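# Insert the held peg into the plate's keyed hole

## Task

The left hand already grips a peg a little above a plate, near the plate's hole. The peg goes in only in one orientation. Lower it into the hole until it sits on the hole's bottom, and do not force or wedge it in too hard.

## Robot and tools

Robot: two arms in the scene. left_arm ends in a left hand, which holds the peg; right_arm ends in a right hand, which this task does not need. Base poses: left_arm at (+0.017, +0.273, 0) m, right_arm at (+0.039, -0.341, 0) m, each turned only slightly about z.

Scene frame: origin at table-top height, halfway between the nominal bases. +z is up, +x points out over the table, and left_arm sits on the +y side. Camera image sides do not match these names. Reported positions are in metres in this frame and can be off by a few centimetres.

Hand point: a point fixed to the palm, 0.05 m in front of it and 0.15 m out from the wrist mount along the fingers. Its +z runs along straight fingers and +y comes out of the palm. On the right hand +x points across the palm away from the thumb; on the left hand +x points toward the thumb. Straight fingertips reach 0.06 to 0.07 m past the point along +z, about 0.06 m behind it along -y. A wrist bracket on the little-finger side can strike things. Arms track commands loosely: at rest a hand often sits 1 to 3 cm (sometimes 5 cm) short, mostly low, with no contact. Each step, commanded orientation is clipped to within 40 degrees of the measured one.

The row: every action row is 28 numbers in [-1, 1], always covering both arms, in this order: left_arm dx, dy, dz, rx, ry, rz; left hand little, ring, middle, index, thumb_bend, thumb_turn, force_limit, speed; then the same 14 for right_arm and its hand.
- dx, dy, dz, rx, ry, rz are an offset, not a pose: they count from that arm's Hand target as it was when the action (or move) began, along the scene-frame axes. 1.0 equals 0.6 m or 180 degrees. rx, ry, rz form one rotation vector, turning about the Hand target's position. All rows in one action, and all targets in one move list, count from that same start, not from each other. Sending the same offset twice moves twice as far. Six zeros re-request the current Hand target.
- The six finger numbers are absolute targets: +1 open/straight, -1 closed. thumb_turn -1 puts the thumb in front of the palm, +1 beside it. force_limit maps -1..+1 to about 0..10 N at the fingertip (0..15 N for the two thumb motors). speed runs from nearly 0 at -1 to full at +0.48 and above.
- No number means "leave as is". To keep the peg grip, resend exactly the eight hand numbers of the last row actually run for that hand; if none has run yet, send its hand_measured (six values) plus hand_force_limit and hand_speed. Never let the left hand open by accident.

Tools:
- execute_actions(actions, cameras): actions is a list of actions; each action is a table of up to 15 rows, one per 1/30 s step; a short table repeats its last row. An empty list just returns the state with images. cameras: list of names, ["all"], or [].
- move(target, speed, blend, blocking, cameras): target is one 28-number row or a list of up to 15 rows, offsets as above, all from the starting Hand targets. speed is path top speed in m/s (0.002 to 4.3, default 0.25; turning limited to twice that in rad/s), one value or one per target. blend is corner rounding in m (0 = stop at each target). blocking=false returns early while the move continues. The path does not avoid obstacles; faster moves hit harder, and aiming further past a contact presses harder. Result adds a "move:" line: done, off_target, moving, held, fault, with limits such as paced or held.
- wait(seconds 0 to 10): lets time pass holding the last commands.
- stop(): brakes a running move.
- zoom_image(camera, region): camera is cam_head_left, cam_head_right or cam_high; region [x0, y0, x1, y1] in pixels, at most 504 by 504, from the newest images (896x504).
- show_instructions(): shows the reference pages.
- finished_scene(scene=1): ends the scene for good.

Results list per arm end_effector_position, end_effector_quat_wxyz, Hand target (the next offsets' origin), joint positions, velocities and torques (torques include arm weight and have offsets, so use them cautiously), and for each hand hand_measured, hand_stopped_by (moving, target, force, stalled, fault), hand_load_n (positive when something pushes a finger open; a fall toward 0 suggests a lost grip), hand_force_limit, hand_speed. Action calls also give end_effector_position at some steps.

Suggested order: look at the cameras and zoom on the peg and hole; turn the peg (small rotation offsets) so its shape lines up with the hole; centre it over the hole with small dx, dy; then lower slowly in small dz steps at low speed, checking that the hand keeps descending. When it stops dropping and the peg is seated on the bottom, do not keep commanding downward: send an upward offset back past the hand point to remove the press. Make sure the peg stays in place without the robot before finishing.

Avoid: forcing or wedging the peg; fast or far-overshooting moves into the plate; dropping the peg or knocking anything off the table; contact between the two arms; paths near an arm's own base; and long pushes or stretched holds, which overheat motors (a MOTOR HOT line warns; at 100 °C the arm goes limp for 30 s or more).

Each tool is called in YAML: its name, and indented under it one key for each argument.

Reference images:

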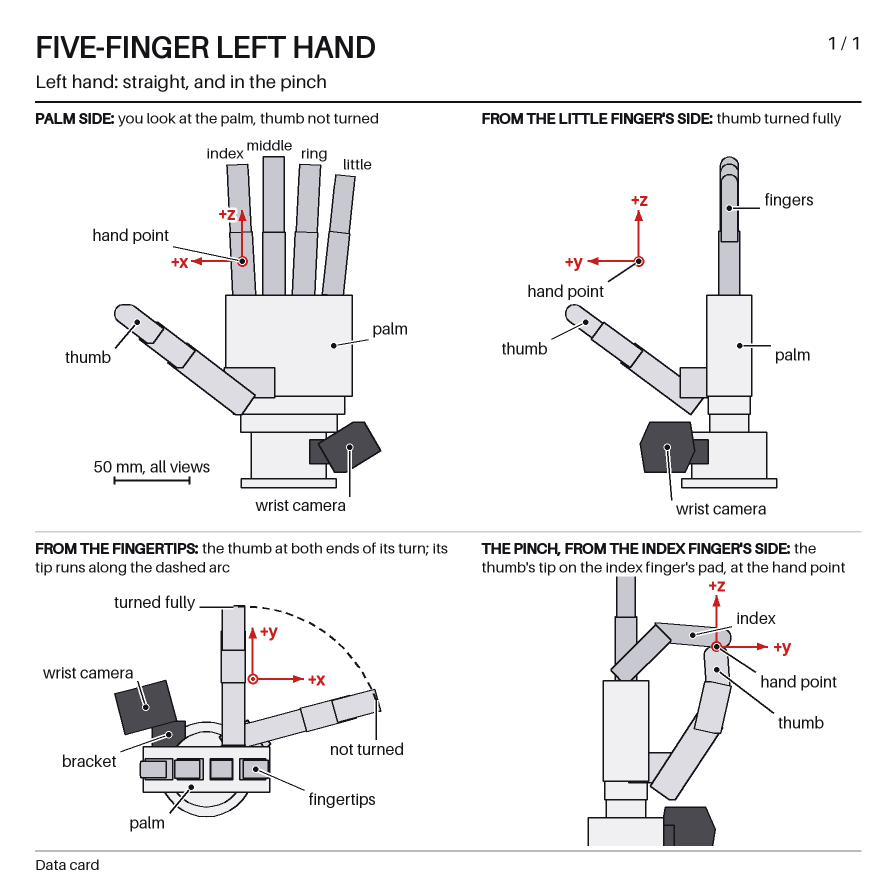

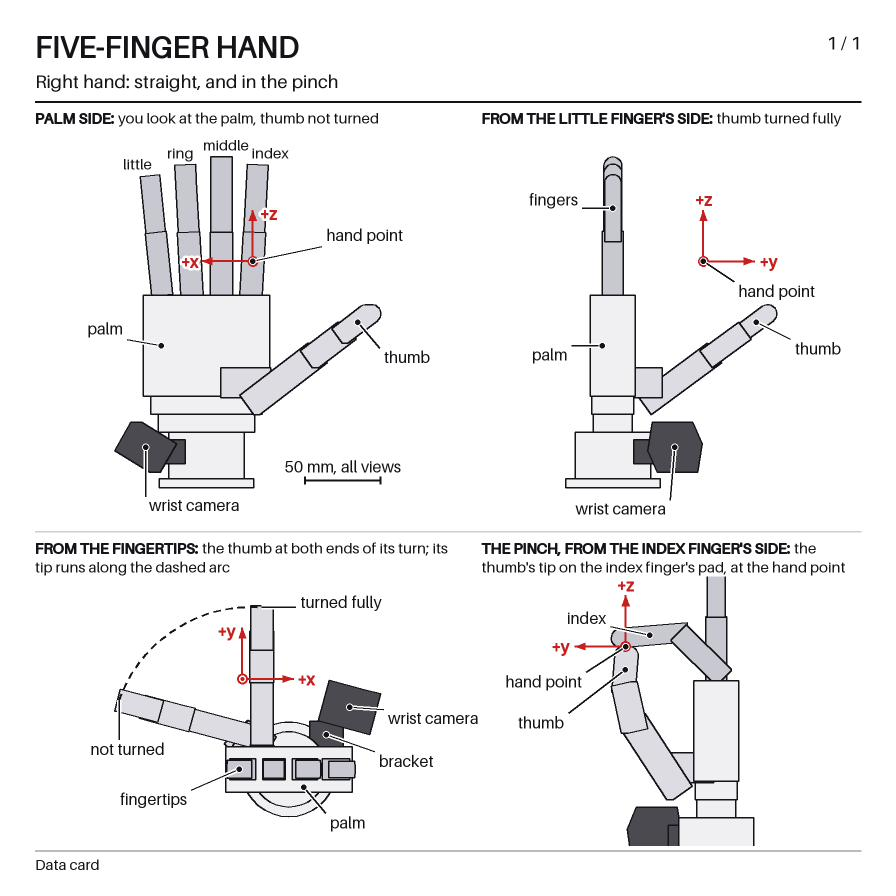

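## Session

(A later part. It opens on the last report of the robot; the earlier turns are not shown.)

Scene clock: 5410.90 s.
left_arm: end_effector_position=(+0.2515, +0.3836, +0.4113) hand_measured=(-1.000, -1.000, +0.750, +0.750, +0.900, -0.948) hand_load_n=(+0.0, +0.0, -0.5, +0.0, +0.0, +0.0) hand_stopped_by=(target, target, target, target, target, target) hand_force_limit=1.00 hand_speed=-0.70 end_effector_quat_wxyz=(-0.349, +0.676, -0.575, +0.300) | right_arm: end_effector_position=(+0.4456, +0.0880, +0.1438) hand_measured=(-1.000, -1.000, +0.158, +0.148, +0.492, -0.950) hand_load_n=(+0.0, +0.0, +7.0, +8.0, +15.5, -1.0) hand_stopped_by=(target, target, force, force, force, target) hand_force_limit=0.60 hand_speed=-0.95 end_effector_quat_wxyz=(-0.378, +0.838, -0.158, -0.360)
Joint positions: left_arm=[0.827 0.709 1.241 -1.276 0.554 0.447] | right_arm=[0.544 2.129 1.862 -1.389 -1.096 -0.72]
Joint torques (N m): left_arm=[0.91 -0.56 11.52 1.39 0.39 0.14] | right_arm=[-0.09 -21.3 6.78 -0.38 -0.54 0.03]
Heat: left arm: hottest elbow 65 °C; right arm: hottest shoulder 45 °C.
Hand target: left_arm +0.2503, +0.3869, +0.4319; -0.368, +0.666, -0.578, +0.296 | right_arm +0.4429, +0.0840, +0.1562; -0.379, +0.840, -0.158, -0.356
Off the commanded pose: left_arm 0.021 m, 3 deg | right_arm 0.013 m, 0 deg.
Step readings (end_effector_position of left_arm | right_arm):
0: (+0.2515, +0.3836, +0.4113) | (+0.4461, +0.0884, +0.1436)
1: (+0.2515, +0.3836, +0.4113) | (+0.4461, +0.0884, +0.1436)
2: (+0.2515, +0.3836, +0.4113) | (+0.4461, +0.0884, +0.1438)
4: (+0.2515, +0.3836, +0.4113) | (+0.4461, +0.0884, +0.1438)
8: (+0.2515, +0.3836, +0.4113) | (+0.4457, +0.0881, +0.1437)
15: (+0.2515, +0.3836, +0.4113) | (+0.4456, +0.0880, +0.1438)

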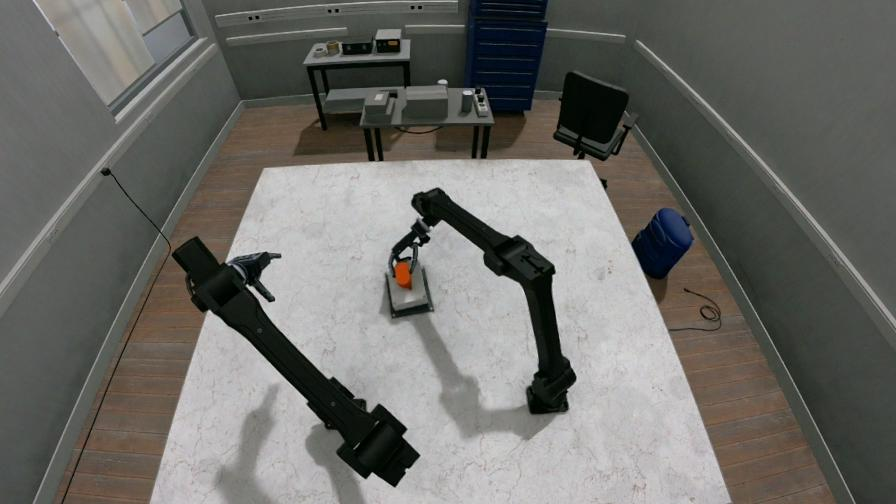

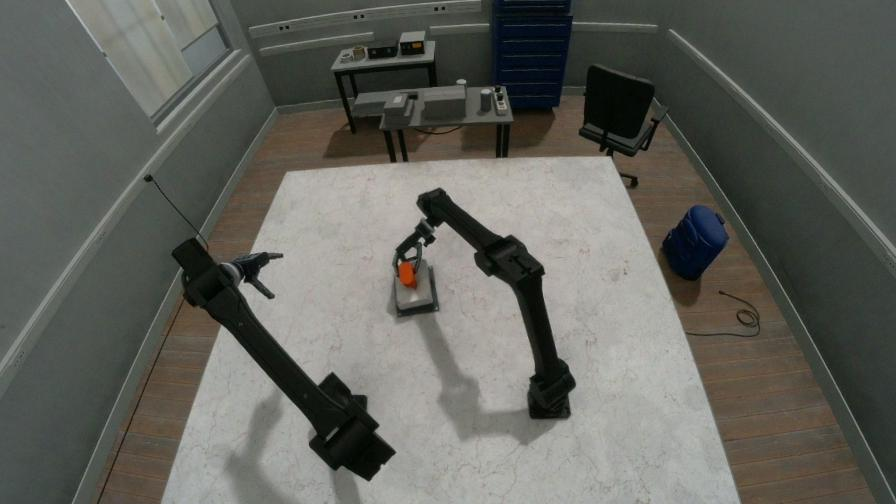

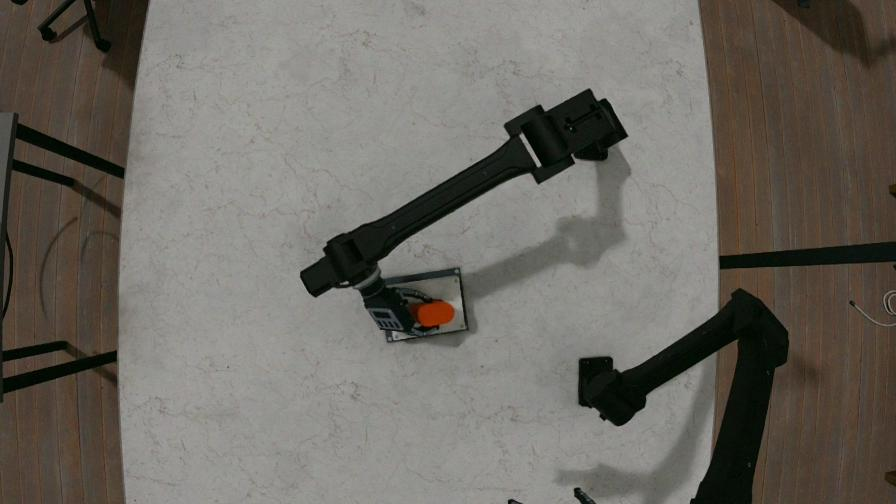

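execute_actions:
  actions:
    - [[0,0,0,0,0,0,-1,-1,0.75,0.75,0.9,-0.948,1.0,-0.7,0,-0.008,0.003,0,0,0,-1,-1,-0.05,-0.05,0.05,-0.95,0.6,-0.95]]
  cameras: ["all"]

zoom_image:
  camera: "cam_high"
  region: [428, 292, 452, 312]

zoom_image:
  camera: "cam_head_left"
  region: [400, 276, 416, 294]

zoom_image:
  camera: "cam_high"
  region: [412, 298, 456, 332]

Scene clock: 5419.70 s.
left_arm: end_effector_position=(+0.2515, +0.3836, +0.4113) hand_measured=(-1.000, -1.000, +0.750, +0.750, +0.900, -0.948) hand_load_n=(+0.0, +0.0, +0.0, +0.0, +0.0, +0.0) hand_stopped_by=(target, target, target, target, target, target) hand_force_limit=1.00 hand_speed=-0.70 end_effector_quat_wxyz=(-0.349, +0.676, -0.575, +0.300) | right_arm: end_effector_position=(+0.4427, +0.0853, +0.1410) hand_measured=(-1.000, -1.000, +0.160, +0.148, +0.492, -0.950) hand_load_n=(+0.0, +0.0, +8.5, +8.0, +14.5, -2.0) hand_stopped_by=(target, target, force, force, force, target) hand_force_limit=0.60 hand_speed=-0.95 end_effector_quat_wxyz=(-0.375, +0.839, -0.157, -0.361)
Joint positions: left_arm=[0.827 0.709 1.241 -1.276 0.554 0.447] | right_arm=[0.544 2.126 1.85 -1.394 -1.092 -0.733]
Joint torques (N m): left_arm=[0.91 -0.56 11.52 1.37 0.39 0.14] | right_arm=[-0.62 -21.48 7.19 -0.72 -0.65 0.02]
Heat: left arm: hottest elbow 65 °C; right arm: hottest shoulder 45 °C.
Hand target: left_arm +0.2503, +0.3869, +0.4319; -0.368, +0.666, -0.578, +0.296 | right_arm +0.4427, +0.0793, +0.1578; -0.379, +0.840, -0.158, -0.356
Off the commanded pose: left_arm 0.021 m, 3 deg | right_arm 0.018 m, 1 deg.
Step readings (end_effector_position of left_arm | right_arm):
0: (+0.2515, +0.3836, +0.4113) | (+0.4456, +0.0880, +0.1438)
1: (+0.2515, +0.3836, +0.4113) | (+0.4456, +0.0880, +0.1438)
2: (+0.2515, +0.3836, +0.4113) | (+0.4456, +0.0880, +0.1437)
4: (+0.2515, +0.3836, +0.4113) | (+0.4451, +0.0877, +0.1436)
8: (+0.2515, +0.3836, +0.4113) | (+0.4441, +0.0866, +0.1434)
15: (+0.2515, +0.3836, +0.4113) | (+0.4427, +0.0853, +0.1411)

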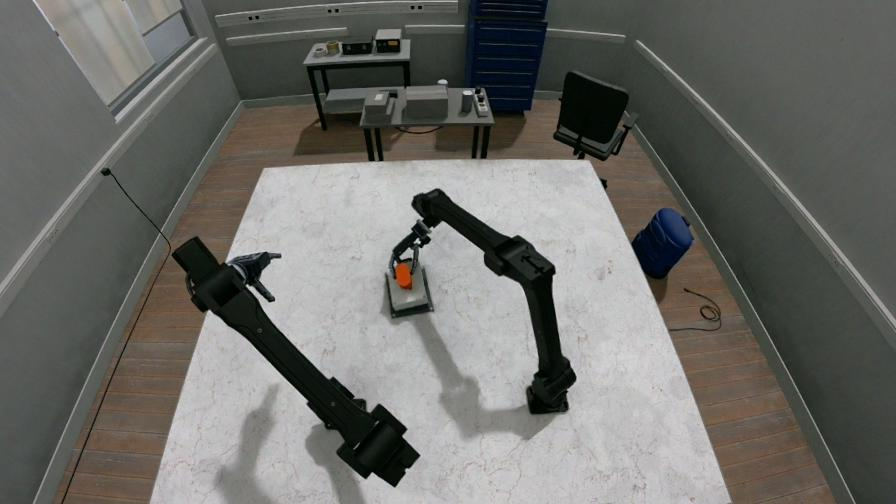

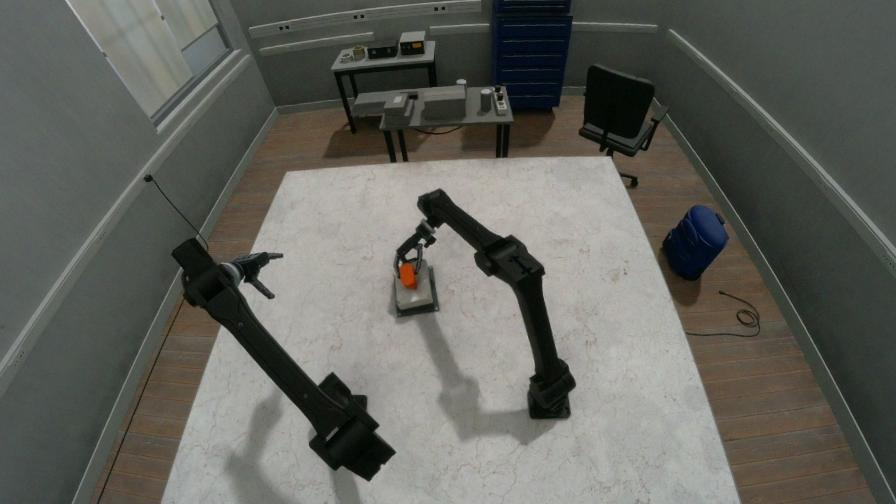

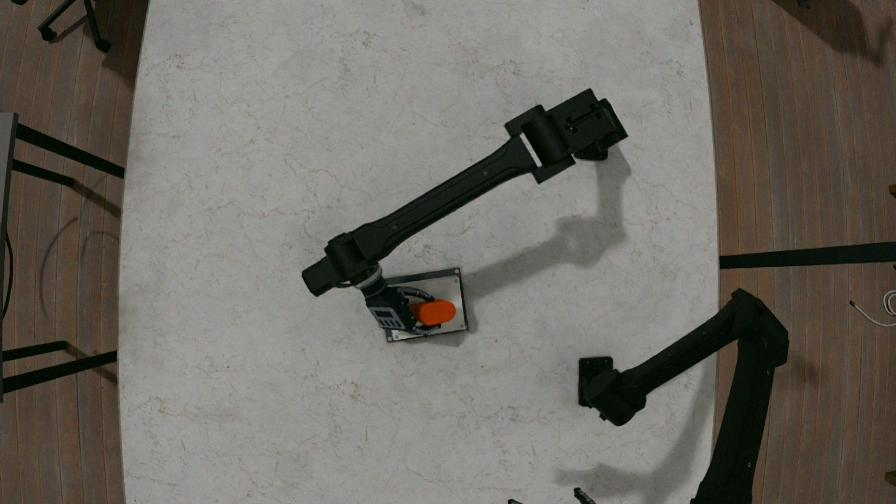

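Scaled by 21.000 from the camera's 896x504 image, which has a finer 1280x720 frame.

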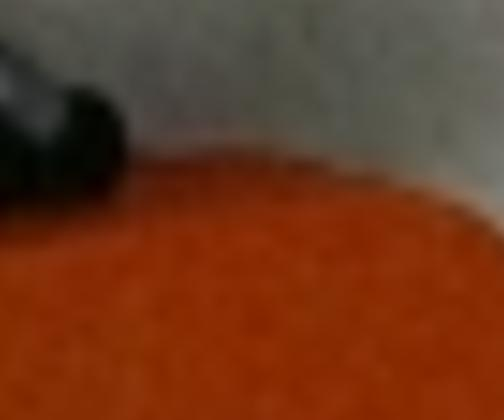

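Scaled by 28.000 from the camera's 896x504 image, which has a finer 1280x720 frame.

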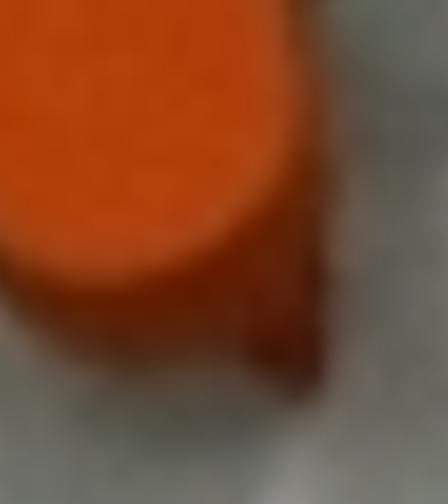

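Scaled by 11.455 from the camera's 896x504 image, which has a finer 1280x720 frame.

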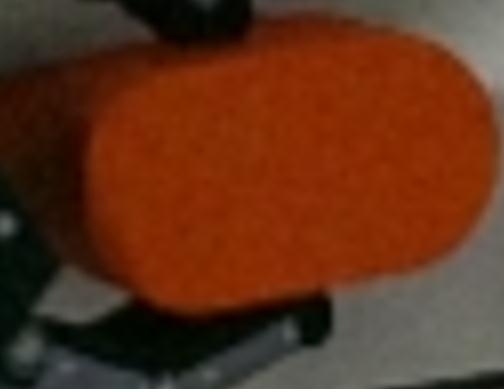

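move:
  target:
    - [0,0,0,0,0,0,-1,-1,0.75,0.75,0.9,-0.948,1.0,-0.7,0.01,0.01,0.07,0,0,0,-1,-1,-0.05,-0.05,0.05,-0.95,0.6,-0.95]
    - [0,0,0,0,0,0,-1,-1,0.75,0.75,0.9,-0.948,1.0,-0.7,0.016,0.013,0.085,-0.003,0.02,-0.004,-1,-1,-0.05,-0.05,0.05,-0.95,0.6,-0.95]
  speed: 0.1
  cameras: ["all"]

zoom_image:
  camera: "cam_head_right"
  region: [396, 256, 424, 296]

zoom_image:
  camera: "cam_head_left"
  region: [392, 256, 420, 296]

zoom_image:
  camera: "cam_high"
  region: [412, 292, 456, 326]

Scene clock: 5442.47 s.
left_arm: end_effector_position=(+0.2515, +0.3836, +0.4113) hand_measured=(-1.000, -1.000, +0.750, +0.750, +0.900, -0.948) hand_load_n=(+0.0, +0.0, +0.0, +0.0, +0.0, +0.0) hand_stopped_by=(target, target, target, target, target, target) hand_force_limit=1.00 hand_speed=-0.70 end_effector_quat_wxyz=(-0.349, +0.676, -0.575, +0.300) | right_arm: end_effector_position=(+0.4381, +0.0840, +0.1859) hand_measured=(-1.000, -1.000, +0.160, +0.148, +0.492, -0.950) hand_load_n=(+0.0, +0.0, +8.5, +6.0, +16.5, +1.0) hand_stopped_by=(target, target, force, force, force, target) hand_force_limit=0.60 hand_speed=-0.95 end_effector_quat_wxyz=(-0.358, +0.831, -0.175, -0.388)
Joint positions: left_arm=[0.827 0.709 1.241 -1.276 0.554 0.447] | right_arm=[0.544 2.126 1.947 -1.57 -1.105 -0.736]
Joint torques (N m): left_arm=[0.91 -0.62 11.52 1.39 0.39 0.14] | right_arm=[-0.73 -19.43 11.44 -0.79 -1.08 0.23]
Heat: left arm: hottest elbow 65 °C; right arm: hottest shoulder 45 °C.
Hand target: left_arm +0.2503, +0.3869, +0.4319; -0.368, +0.666, -0.578, +0.296 | right_arm +0.4525, +0.0870, +0.2089; -0.372, +0.829, -0.177, -0.379
Off the commanded pose: left_arm 0.021 m, 3 deg | right_arm 0.027 m, 2 deg.
move: off_target (left_arm, right_arm)

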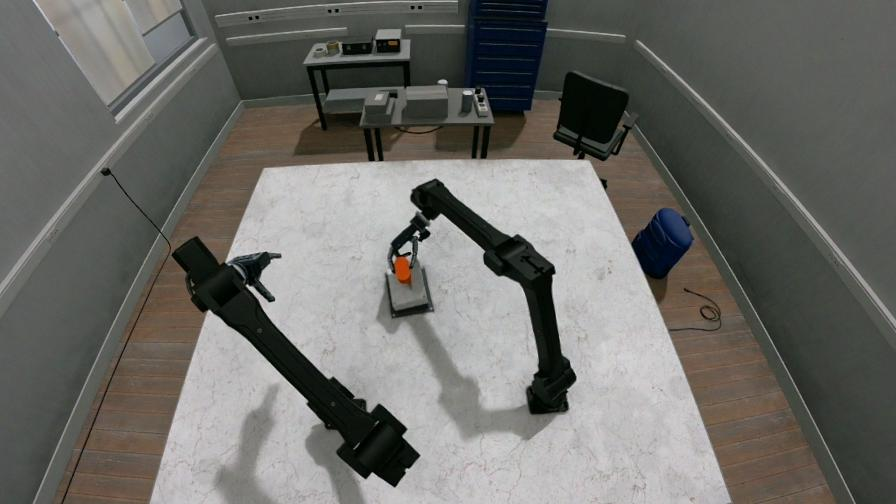

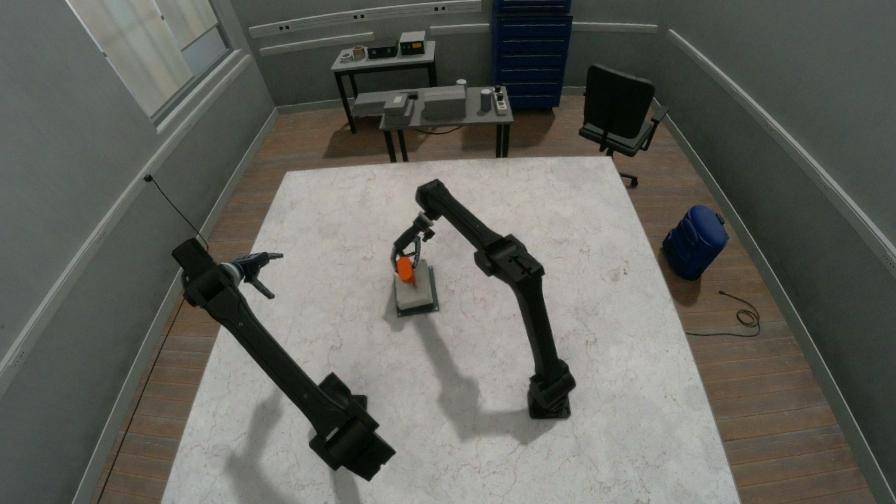

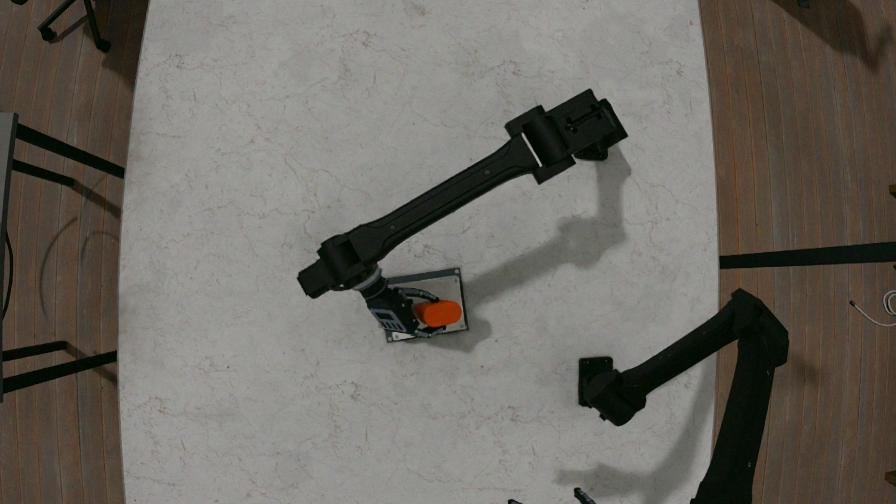

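Scaled by 12.600 from the camera's 896x504 image, which has a finer 1280x720 frame.

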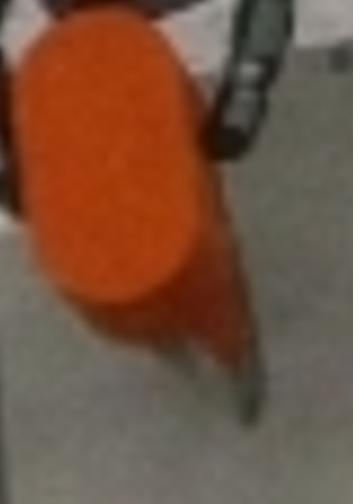

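Scaled by 12.600 from the camera's 896x504 image, which has a finer 1280x720 frame.

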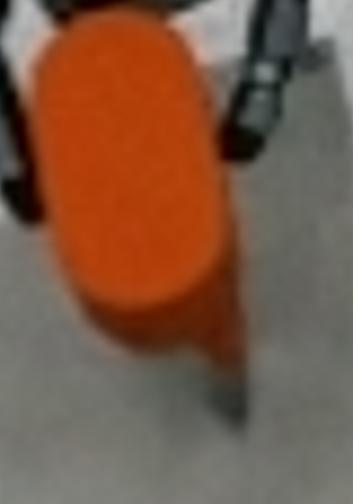

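Scaled by 11.455 from the camera's 896x504 image, which has a finer 1280x720 frame.

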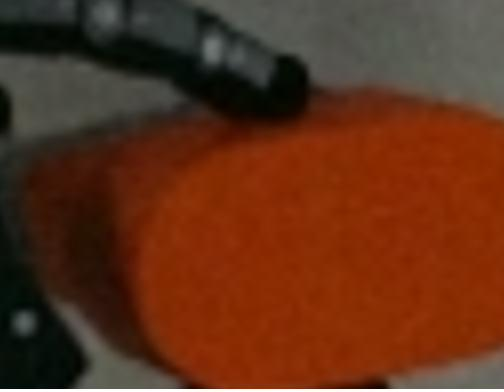

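zoom_image:
  camera: "cam_high"
  region: [408, 288, 468, 334]

Scaled by 8.400 from the camera's 896x504 image, which has a finer 1280x720 frame.

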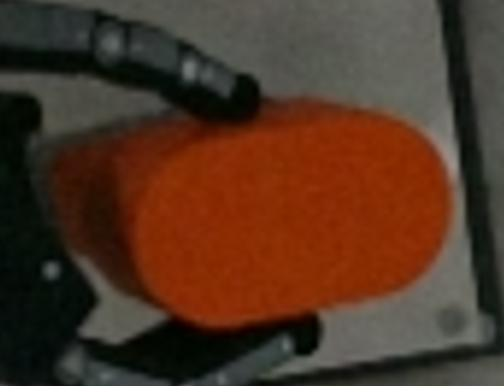

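move:
  target:
    - [0,0,0,0,0,0,-1,-1,0.75,0.75,0.9,-0.948,1.0,-0.7,-0.014,0.004,-0.045,0,0,0,-1,-1,-0.05,-0.05,0.05,-0.95,0.6,-0.95]
  speed: 0.1
  cameras: ["all"]

zoom_image:
  camera: "cam_head_right"
  region: [396, 256, 424, 296]

zoom_image:
  camera: "cam_head_left"
  region: [392, 256, 420, 296]

Scene clock: 5489.43 s.
left_arm: end_effector_position=(+0.2515, +0.3836, +0.4113) hand_measured=(-1.000, -1.000, +0.750, +0.750, +0.900, -0.948) hand_load_n=(+0.0, +0.0, +0.0, +0.0, +0.0, +0.0) hand_stopped_by=(target, target, target, target, target, target) hand_force_limit=1.00 hand_speed=-0.70 end_effector_quat_wxyz=(-0.349, +0.676, -0.575, +0.300) | right_arm: end_effector_position=(+0.4420, +0.0869, +0.1731) hand_measured=(-1.000, -1.000, +0.160, +0.148, +0.492, -0.950) hand_load_n=(+0.0, +0.0, +9.0, +6.0, +16.5, +1.0) hand_stopped_by=(target, target, force, force, force, target) hand_force_limit=0.60 hand_speed=-0.95 end_effector_quat_wxyz=(-0.367, +0.832, -0.171, -0.378)
Joint positions: left_arm=[0.827 0.709 1.241 -1.276 0.554 0.447] | right_arm=[0.544 2.126 1.92 -1.501 -1.106 -0.721]
Joint torques (N m): left_arm=[0.91 -0.62 11.52 1.39 0.39 0.14] | right_arm=[0.03 -19.66 8.02 0.21 -1.07 0.26]
Heat: left arm: hottest elbow 65 °C; right arm: hottest elbow 47 °C.
Hand target: left_arm +0.2503, +0.3869, +0.4319; -0.368, +0.666, -0.578, +0.296 | right_arm +0.4441, +0.0894, +0.1818; -0.372, +0.829, -0.177, -0.379
Off the commanded pose: left_arm 0.021 m, 3 deg | right_arm 0.009 m, 1 deg.
move: off_target (left_arm)

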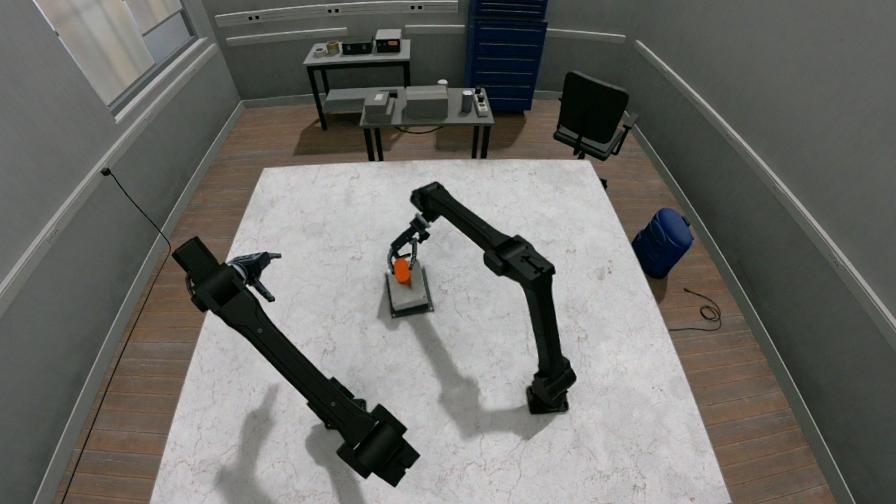

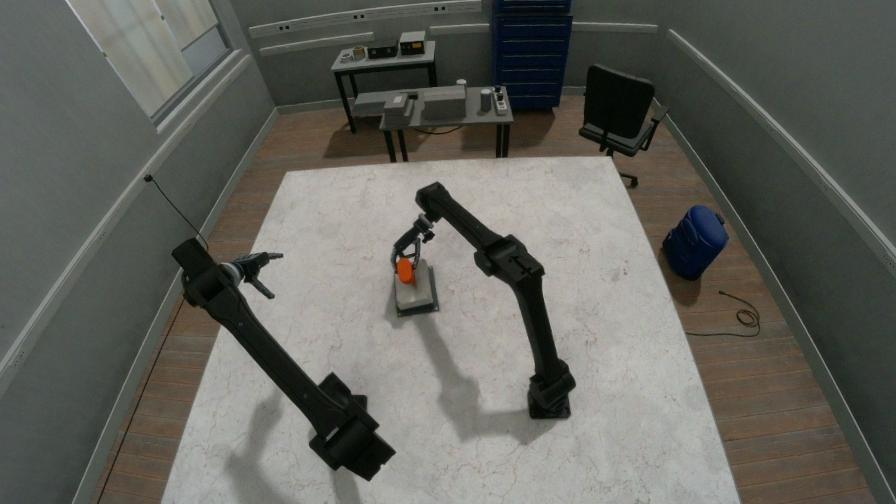

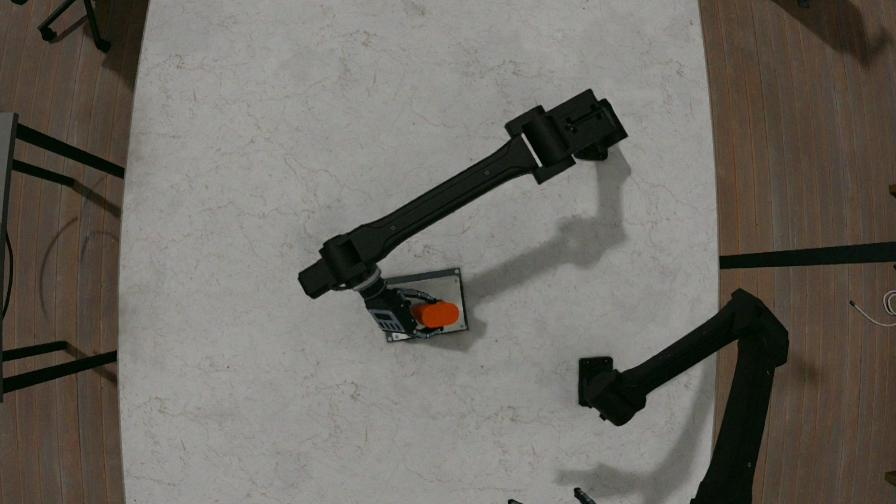

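Scaled by 12.600 from the camera's 896x504 image, which has a finer 1280x720 frame.

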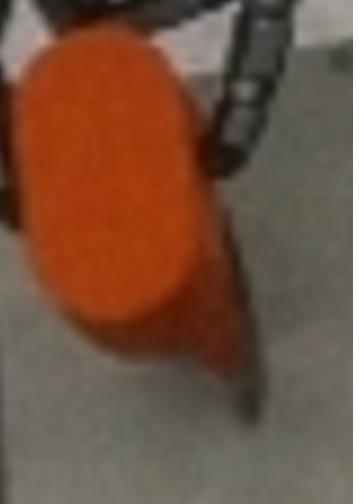

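Scaled by 12.600 from the camera's 896x504 image, which has a finer 1280x720 frame.

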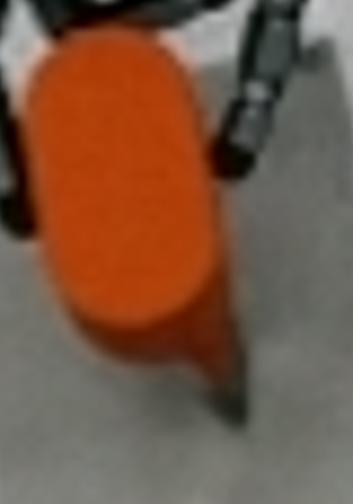

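move:
  target:
    - [0,0,0,0,0,0,-1,-1,0.75,0.75,0.9,-0.948,1.0,-0.7,-0.025,0.002,-0.01,0,0,0,-1,-1,-0.05,-0.05,0.05,-0.95,0.6,-0.95]
  speed: 0.1
  cameras: ["all"]

zoom_image:
  camera: "cam_head_right"
  region: [396, 256, 424, 296]

zoom_image:
  camera: "cam_head_left"
  region: [392, 256, 420, 296]

Scene clock: 5495.57 s.
left_arm: end_effector_position=(+0.2515, +0.3836, +0.4113) hand_measured=(-1.000, -1.000, +0.750, +0.750, +0.900, -0.948) hand_load_n=(+0.0, +0.0, +0.0, +0.0, +0.0, +0.0) hand_stopped_by=(target, target, target, target, target, target) hand_force_limit=1.00 hand_speed=-0.70 end_effector_quat_wxyz=(-0.349, +0.676, -0.575, +0.300) | right_arm: end_effector_position=(+0.4342, +0.0848, +0.1524) hand_measured=(-1.000, -1.000, +0.160, +0.148, +0.492, -0.950) hand_load_n=(+0.0, +0.0, +9.0, +6.5, +16.0, +2.0) hand_stopped_by=(target, target, force, force, force, target) hand_force_limit=0.60 hand_speed=-0.95 end_effector_quat_wxyz=(-0.362, +0.826, -0.189, -0.389)
Joint positions: left_arm=[0.827 0.709 1.241 -1.276 0.554 0.447] | right_arm=[0.544 2.122 1.847 -1.433 -1.115 -0.678]
Joint torques (N m): left_arm=[0.91 -0.56 11.52 1.37 0.39 0.14] | right_arm=[1.08 -22.24 7.45 0.21 -0.82 0.16]
Heat: left arm: hottest elbow 66 °C; right arm: hottest elbow 47 °C.
Hand target: left_arm +0.2503, +0.3869, +0.4319; -0.368, +0.666, -0.578, +0.296 | right_arm +0.4291, +0.0906, +0.1758; -0.372, +0.829, -0.177, -0.379
Off the commanded pose: left_arm 0.021 m, 3 deg | right_arm 0.025 m, 2 deg.
move: off_target (left_arm, right_arm)

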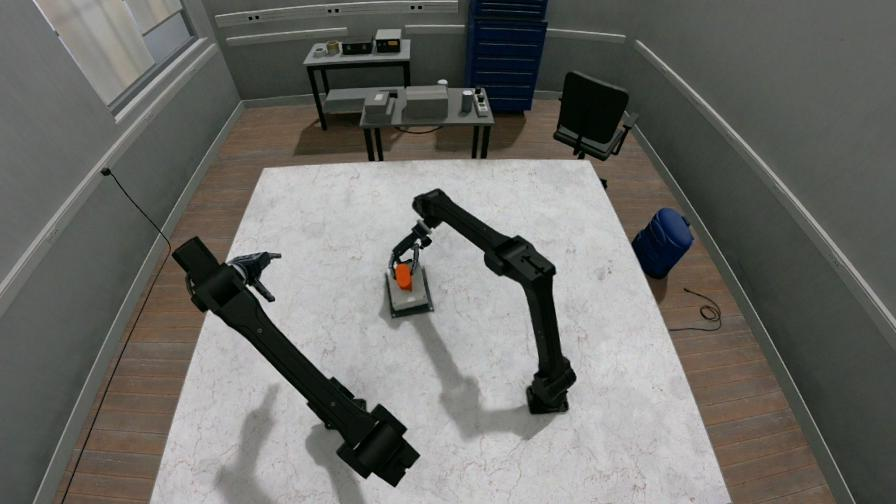

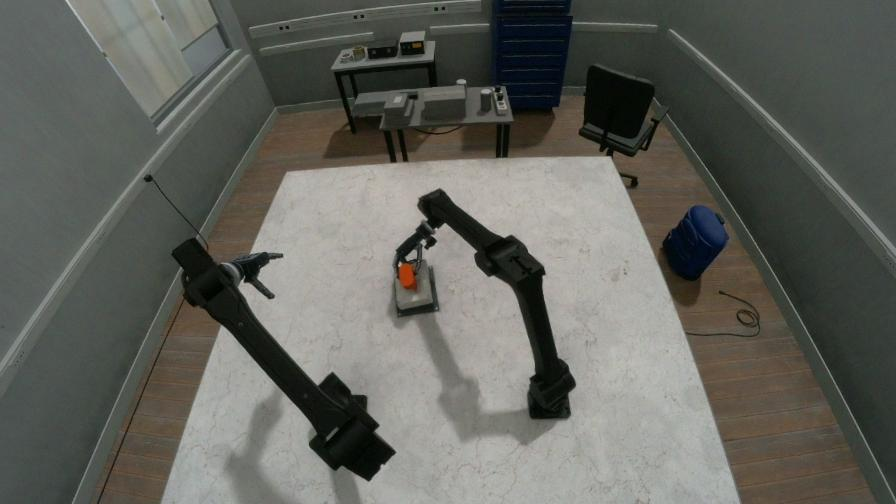

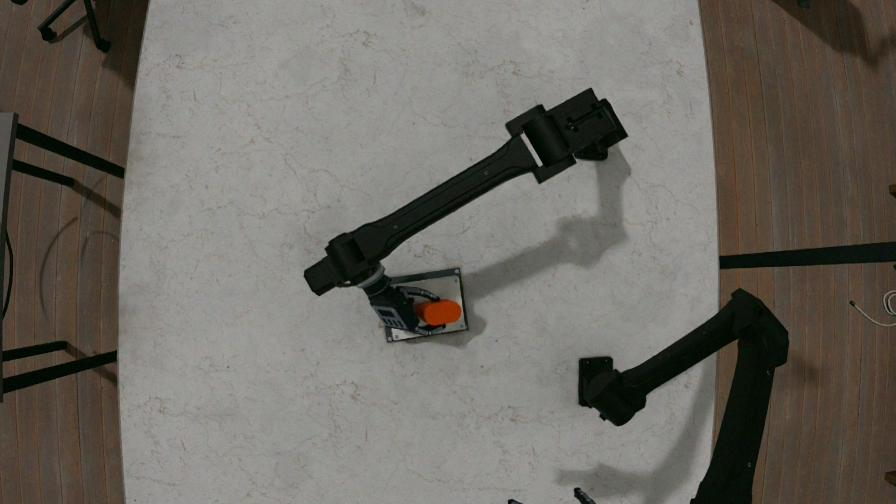

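Scaled by 12.600 from the camera's 896x504 image, which has a finer 1280x720 frame.

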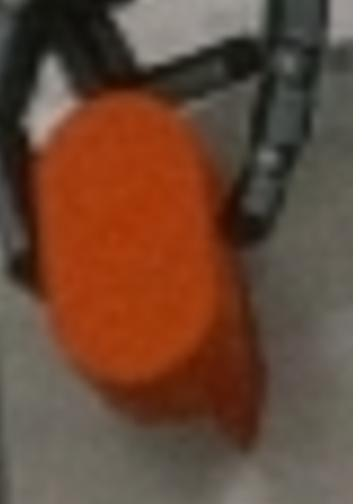

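Scaled by 12.600 from the camera's 896x504 image, which has a finer 1280x720 frame.

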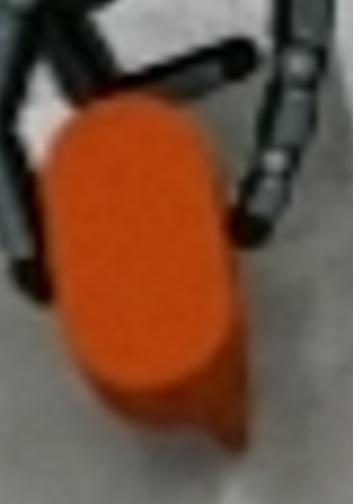

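execute_actions:
  actions:
    - [[0,0,0,0,0,0,-1,-1,0.75,0.75,0.9,-0.948,1.0,-0.7,0,0,-0.02,0,0,0,-1,-1,-0.05,-0.05,0.05,-0.95,0.6,-0.95]]
  cameras: ["all"]

zoom_image:
  camera: "cam_head_right"
  region: [396, 256, 424, 296]

zoom_image:
  camera: "cam_head_left"
  region: [392, 256, 420, 296]

Scene clock: 5501.23 s.
left_arm: end_effector_position=(+0.2515, +0.3836, +0.4113) hand_measured=(-1.000, -1.000, +0.750, +0.750, +0.900, -0.948) hand_load_n=(+0.0, +0.0, +0.0, +0.0, +0.0, +0.0) hand_stopped_by=(target, target, target, target, target, target) hand_force_limit=1.00 hand_speed=-0.70 end_effector_quat_wxyz=(-0.349, +0.676, -0.575, +0.300) | right_arm: end_effector_position=(+0.4344, +0.0857, +0.1515) hand_measured=(-1.000, -1.000, +0.160, +0.148, +0.492, -0.950) hand_load_n=(+0.5, +0.5, +8.5, +7.5, +15.5, +4.0) hand_stopped_by=(target, target, force, force, force, target) hand_force_limit=0.60 hand_speed=-0.95 end_effector_quat_wxyz=(-0.365, +0.825, -0.190, -0.387)
Joint positions: left_arm=[0.827 0.709 1.241 -1.276 0.554 0.447] | right_arm=[0.544 2.117 1.836 -1.411 -1.118 -0.665]
Joint torques (N m): left_arm=[0.91 -0.62 11.52 1.39 0.39 0.14] | right_arm=[1.14 -21.07 7.04 0.57 -0.68 0.02]
Heat: left arm: hottest elbow 66 °C; right arm: hottest elbow 46 °C.
Hand target: left_arm +0.2503, +0.3869, +0.4319; -0.368, +0.666, -0.578, +0.296 | right_arm +0.4292, +0.0906, +0.1640; -0.372, +0.829, -0.177, -0.378
Off the commanded pose: left_arm 0.021 m, 3 deg | right_arm 0.014 m, 2 deg.
Step readings (end_effector_position of left_arm | right_arm):
0: (+0.2515, +0.3836, +0.4113) | (+0.4342, +0.0848, +0.1524)
1: (+0.2515, +0.3836, +0.4113) | (+0.4343, +0.0848, +0.1524)
2: (+0.2515, +0.3836, +0.4113) | (+0.4343, +0.0849, +0.1521)
4: (+0.2515, +0.3836, +0.4113) | (+0.4345, +0.0853, +0.1515)
8: (+0.2515, +0.3836, +0.4113) | (+0.4344, +0.0855, +0.1514)
15: (+0.2515, +0.3836, +0.4113) | (+0.4343, +0.0856, +0.1513)

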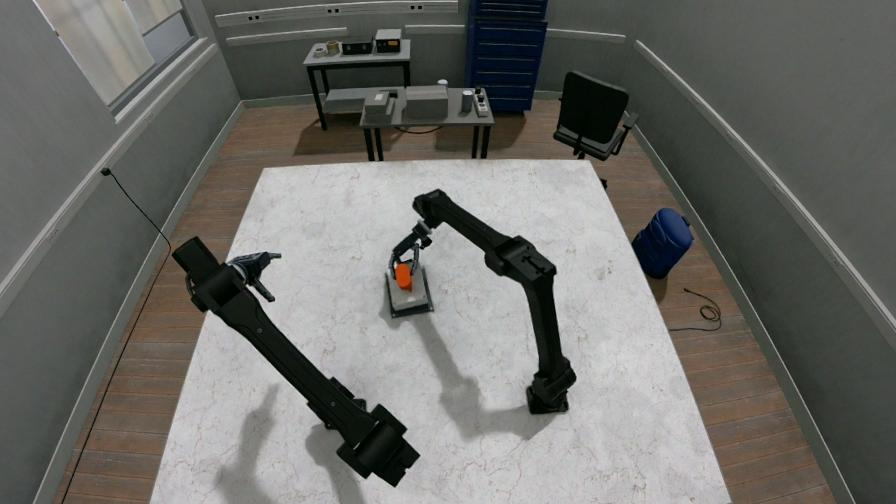

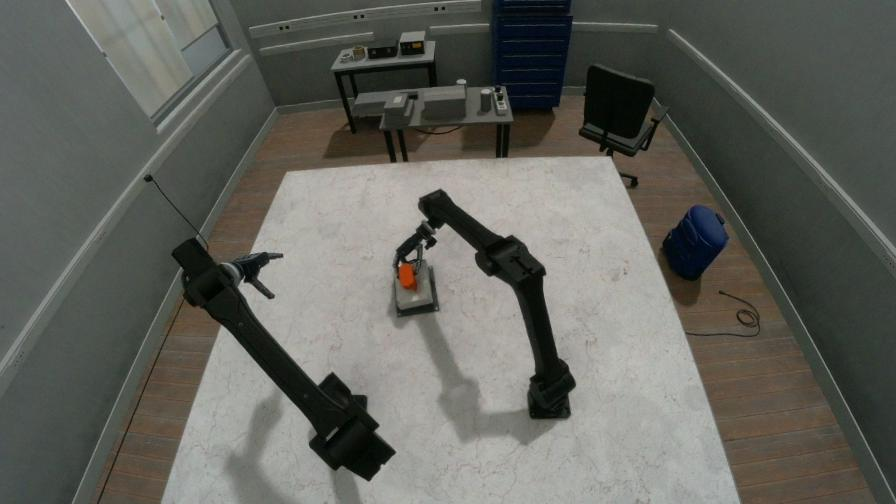

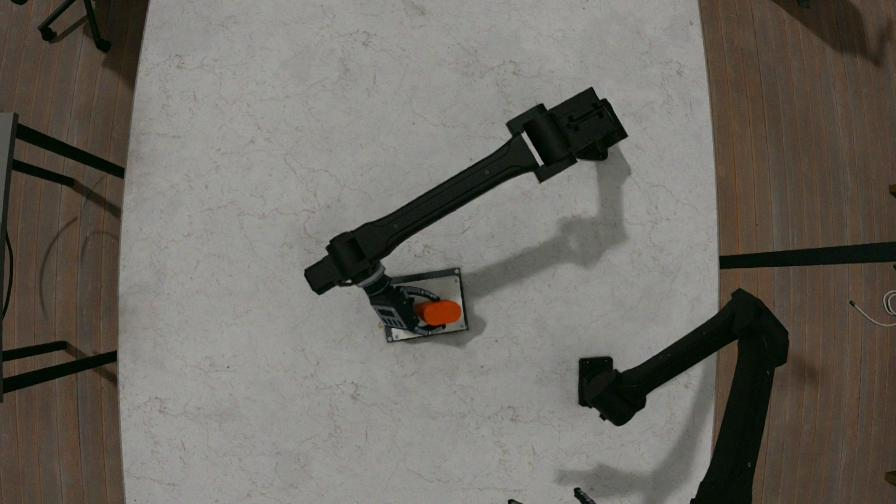

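Scaled by 12.600 from the camera's 896x504 image, which has a finer 1280x720 frame.

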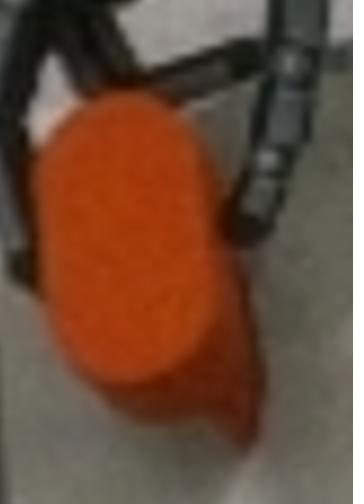

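Scaled by 12.600 from the camera's 896x504 image, which has a finer 1280x720 frame.

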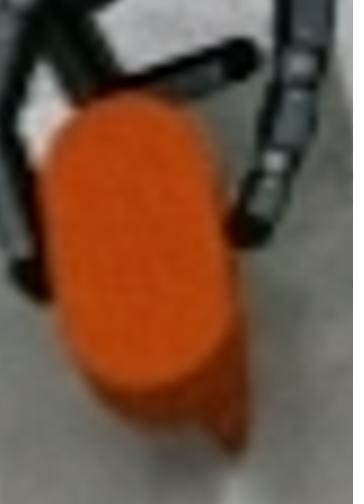

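execute_actions:
  actions:
    - [[0,0,0,0,0,0,-1,-1,0.75,0.75,0.9,-0.948,1.0,-0.7,0,0,-0.015,0,0,0,-1,-1,-0.05,-0.05,0.05,-0.95,0.6,-0.95]]
  cameras: []

Scene clock: 5505.63 s.
left_arm: end_effector_position=(+0.2515, +0.3836, +0.4113) hand_measured=(-1.000, -1.000, +0.750, +0.750, +0.900, -0.948) hand_load_n=(+0.0, +0.0, +0.0, +0.0, +0.0, +0.0) hand_stopped_by=(target, target, target, target, target, target) hand_force_limit=1.00 hand_speed=-0.70 end_effector_quat_wxyz=(-0.349, +0.676, -0.575, +0.300) | right_arm: end_effector_position=(+0.4341, +0.0861, +0.1506) hand_measured=(-1.000, -1.000, +0.160, +0.148, +0.492, -0.950) hand_load_n=(+0.0, +0.0, +7.5, +8.0, +14.5, +5.0) hand_stopped_by=(target, target, force, force, force, target) hand_force_limit=0.60 hand_speed=-0.95 end_effector_quat_wxyz=(-0.366, +0.824, -0.192, -0.387)
Joint positions: left_arm=[0.827 0.709 1.241 -1.276 0.554 0.447] | right_arm=[0.544 2.114 1.828 -1.396 -1.12 -0.654]
Joint torques (N m): left_arm=[0.91 -0.62 11.52 1.39 0.39 0.14] | right_arm=[1.08 -20.19 6.74 0.77 -0.62 -0.08]
Heat: left arm: hottest elbow 66 °C; right arm: hottest elbow 46 °C.
Hand target: left_arm +0.2503, +0.3869, +0.4319; -0.368, +0.666, -0.578, +0.296 | right_arm +0.4291, +0.0906, +0.1547; -0.372, +0.829, -0.177, -0.379
Off the commanded pose: left_arm 0.021 m, 3 deg | right_arm 0.008 m, 2 deg.
Step readings (end_effector_position of left_arm | right_arm):
0: (+0.2515, +0.3836, +0.4113) | (+0.4343, +0.0856, +0.1514)
1: (+0.2515, +0.3836, +0.4113) | (+0.4343, +0.0857, +0.1514)
2: (+0.2515, +0.3836, +0.4113) | (+0.4343, +0.0857, +0.1511)
4: (+0.2515, +0.3836, +0.4113) | (+0.4342, +0.0858, +0.1510)
8: (+0.2515, +0.3836, +0.4113) | (+0.4342, +0.0859, +0.1509)
15: (+0.2515, +0.3836, +0.4113) | (+0.4342, +0.0861, +0.1507)
No camera images: "cameras" was empty.


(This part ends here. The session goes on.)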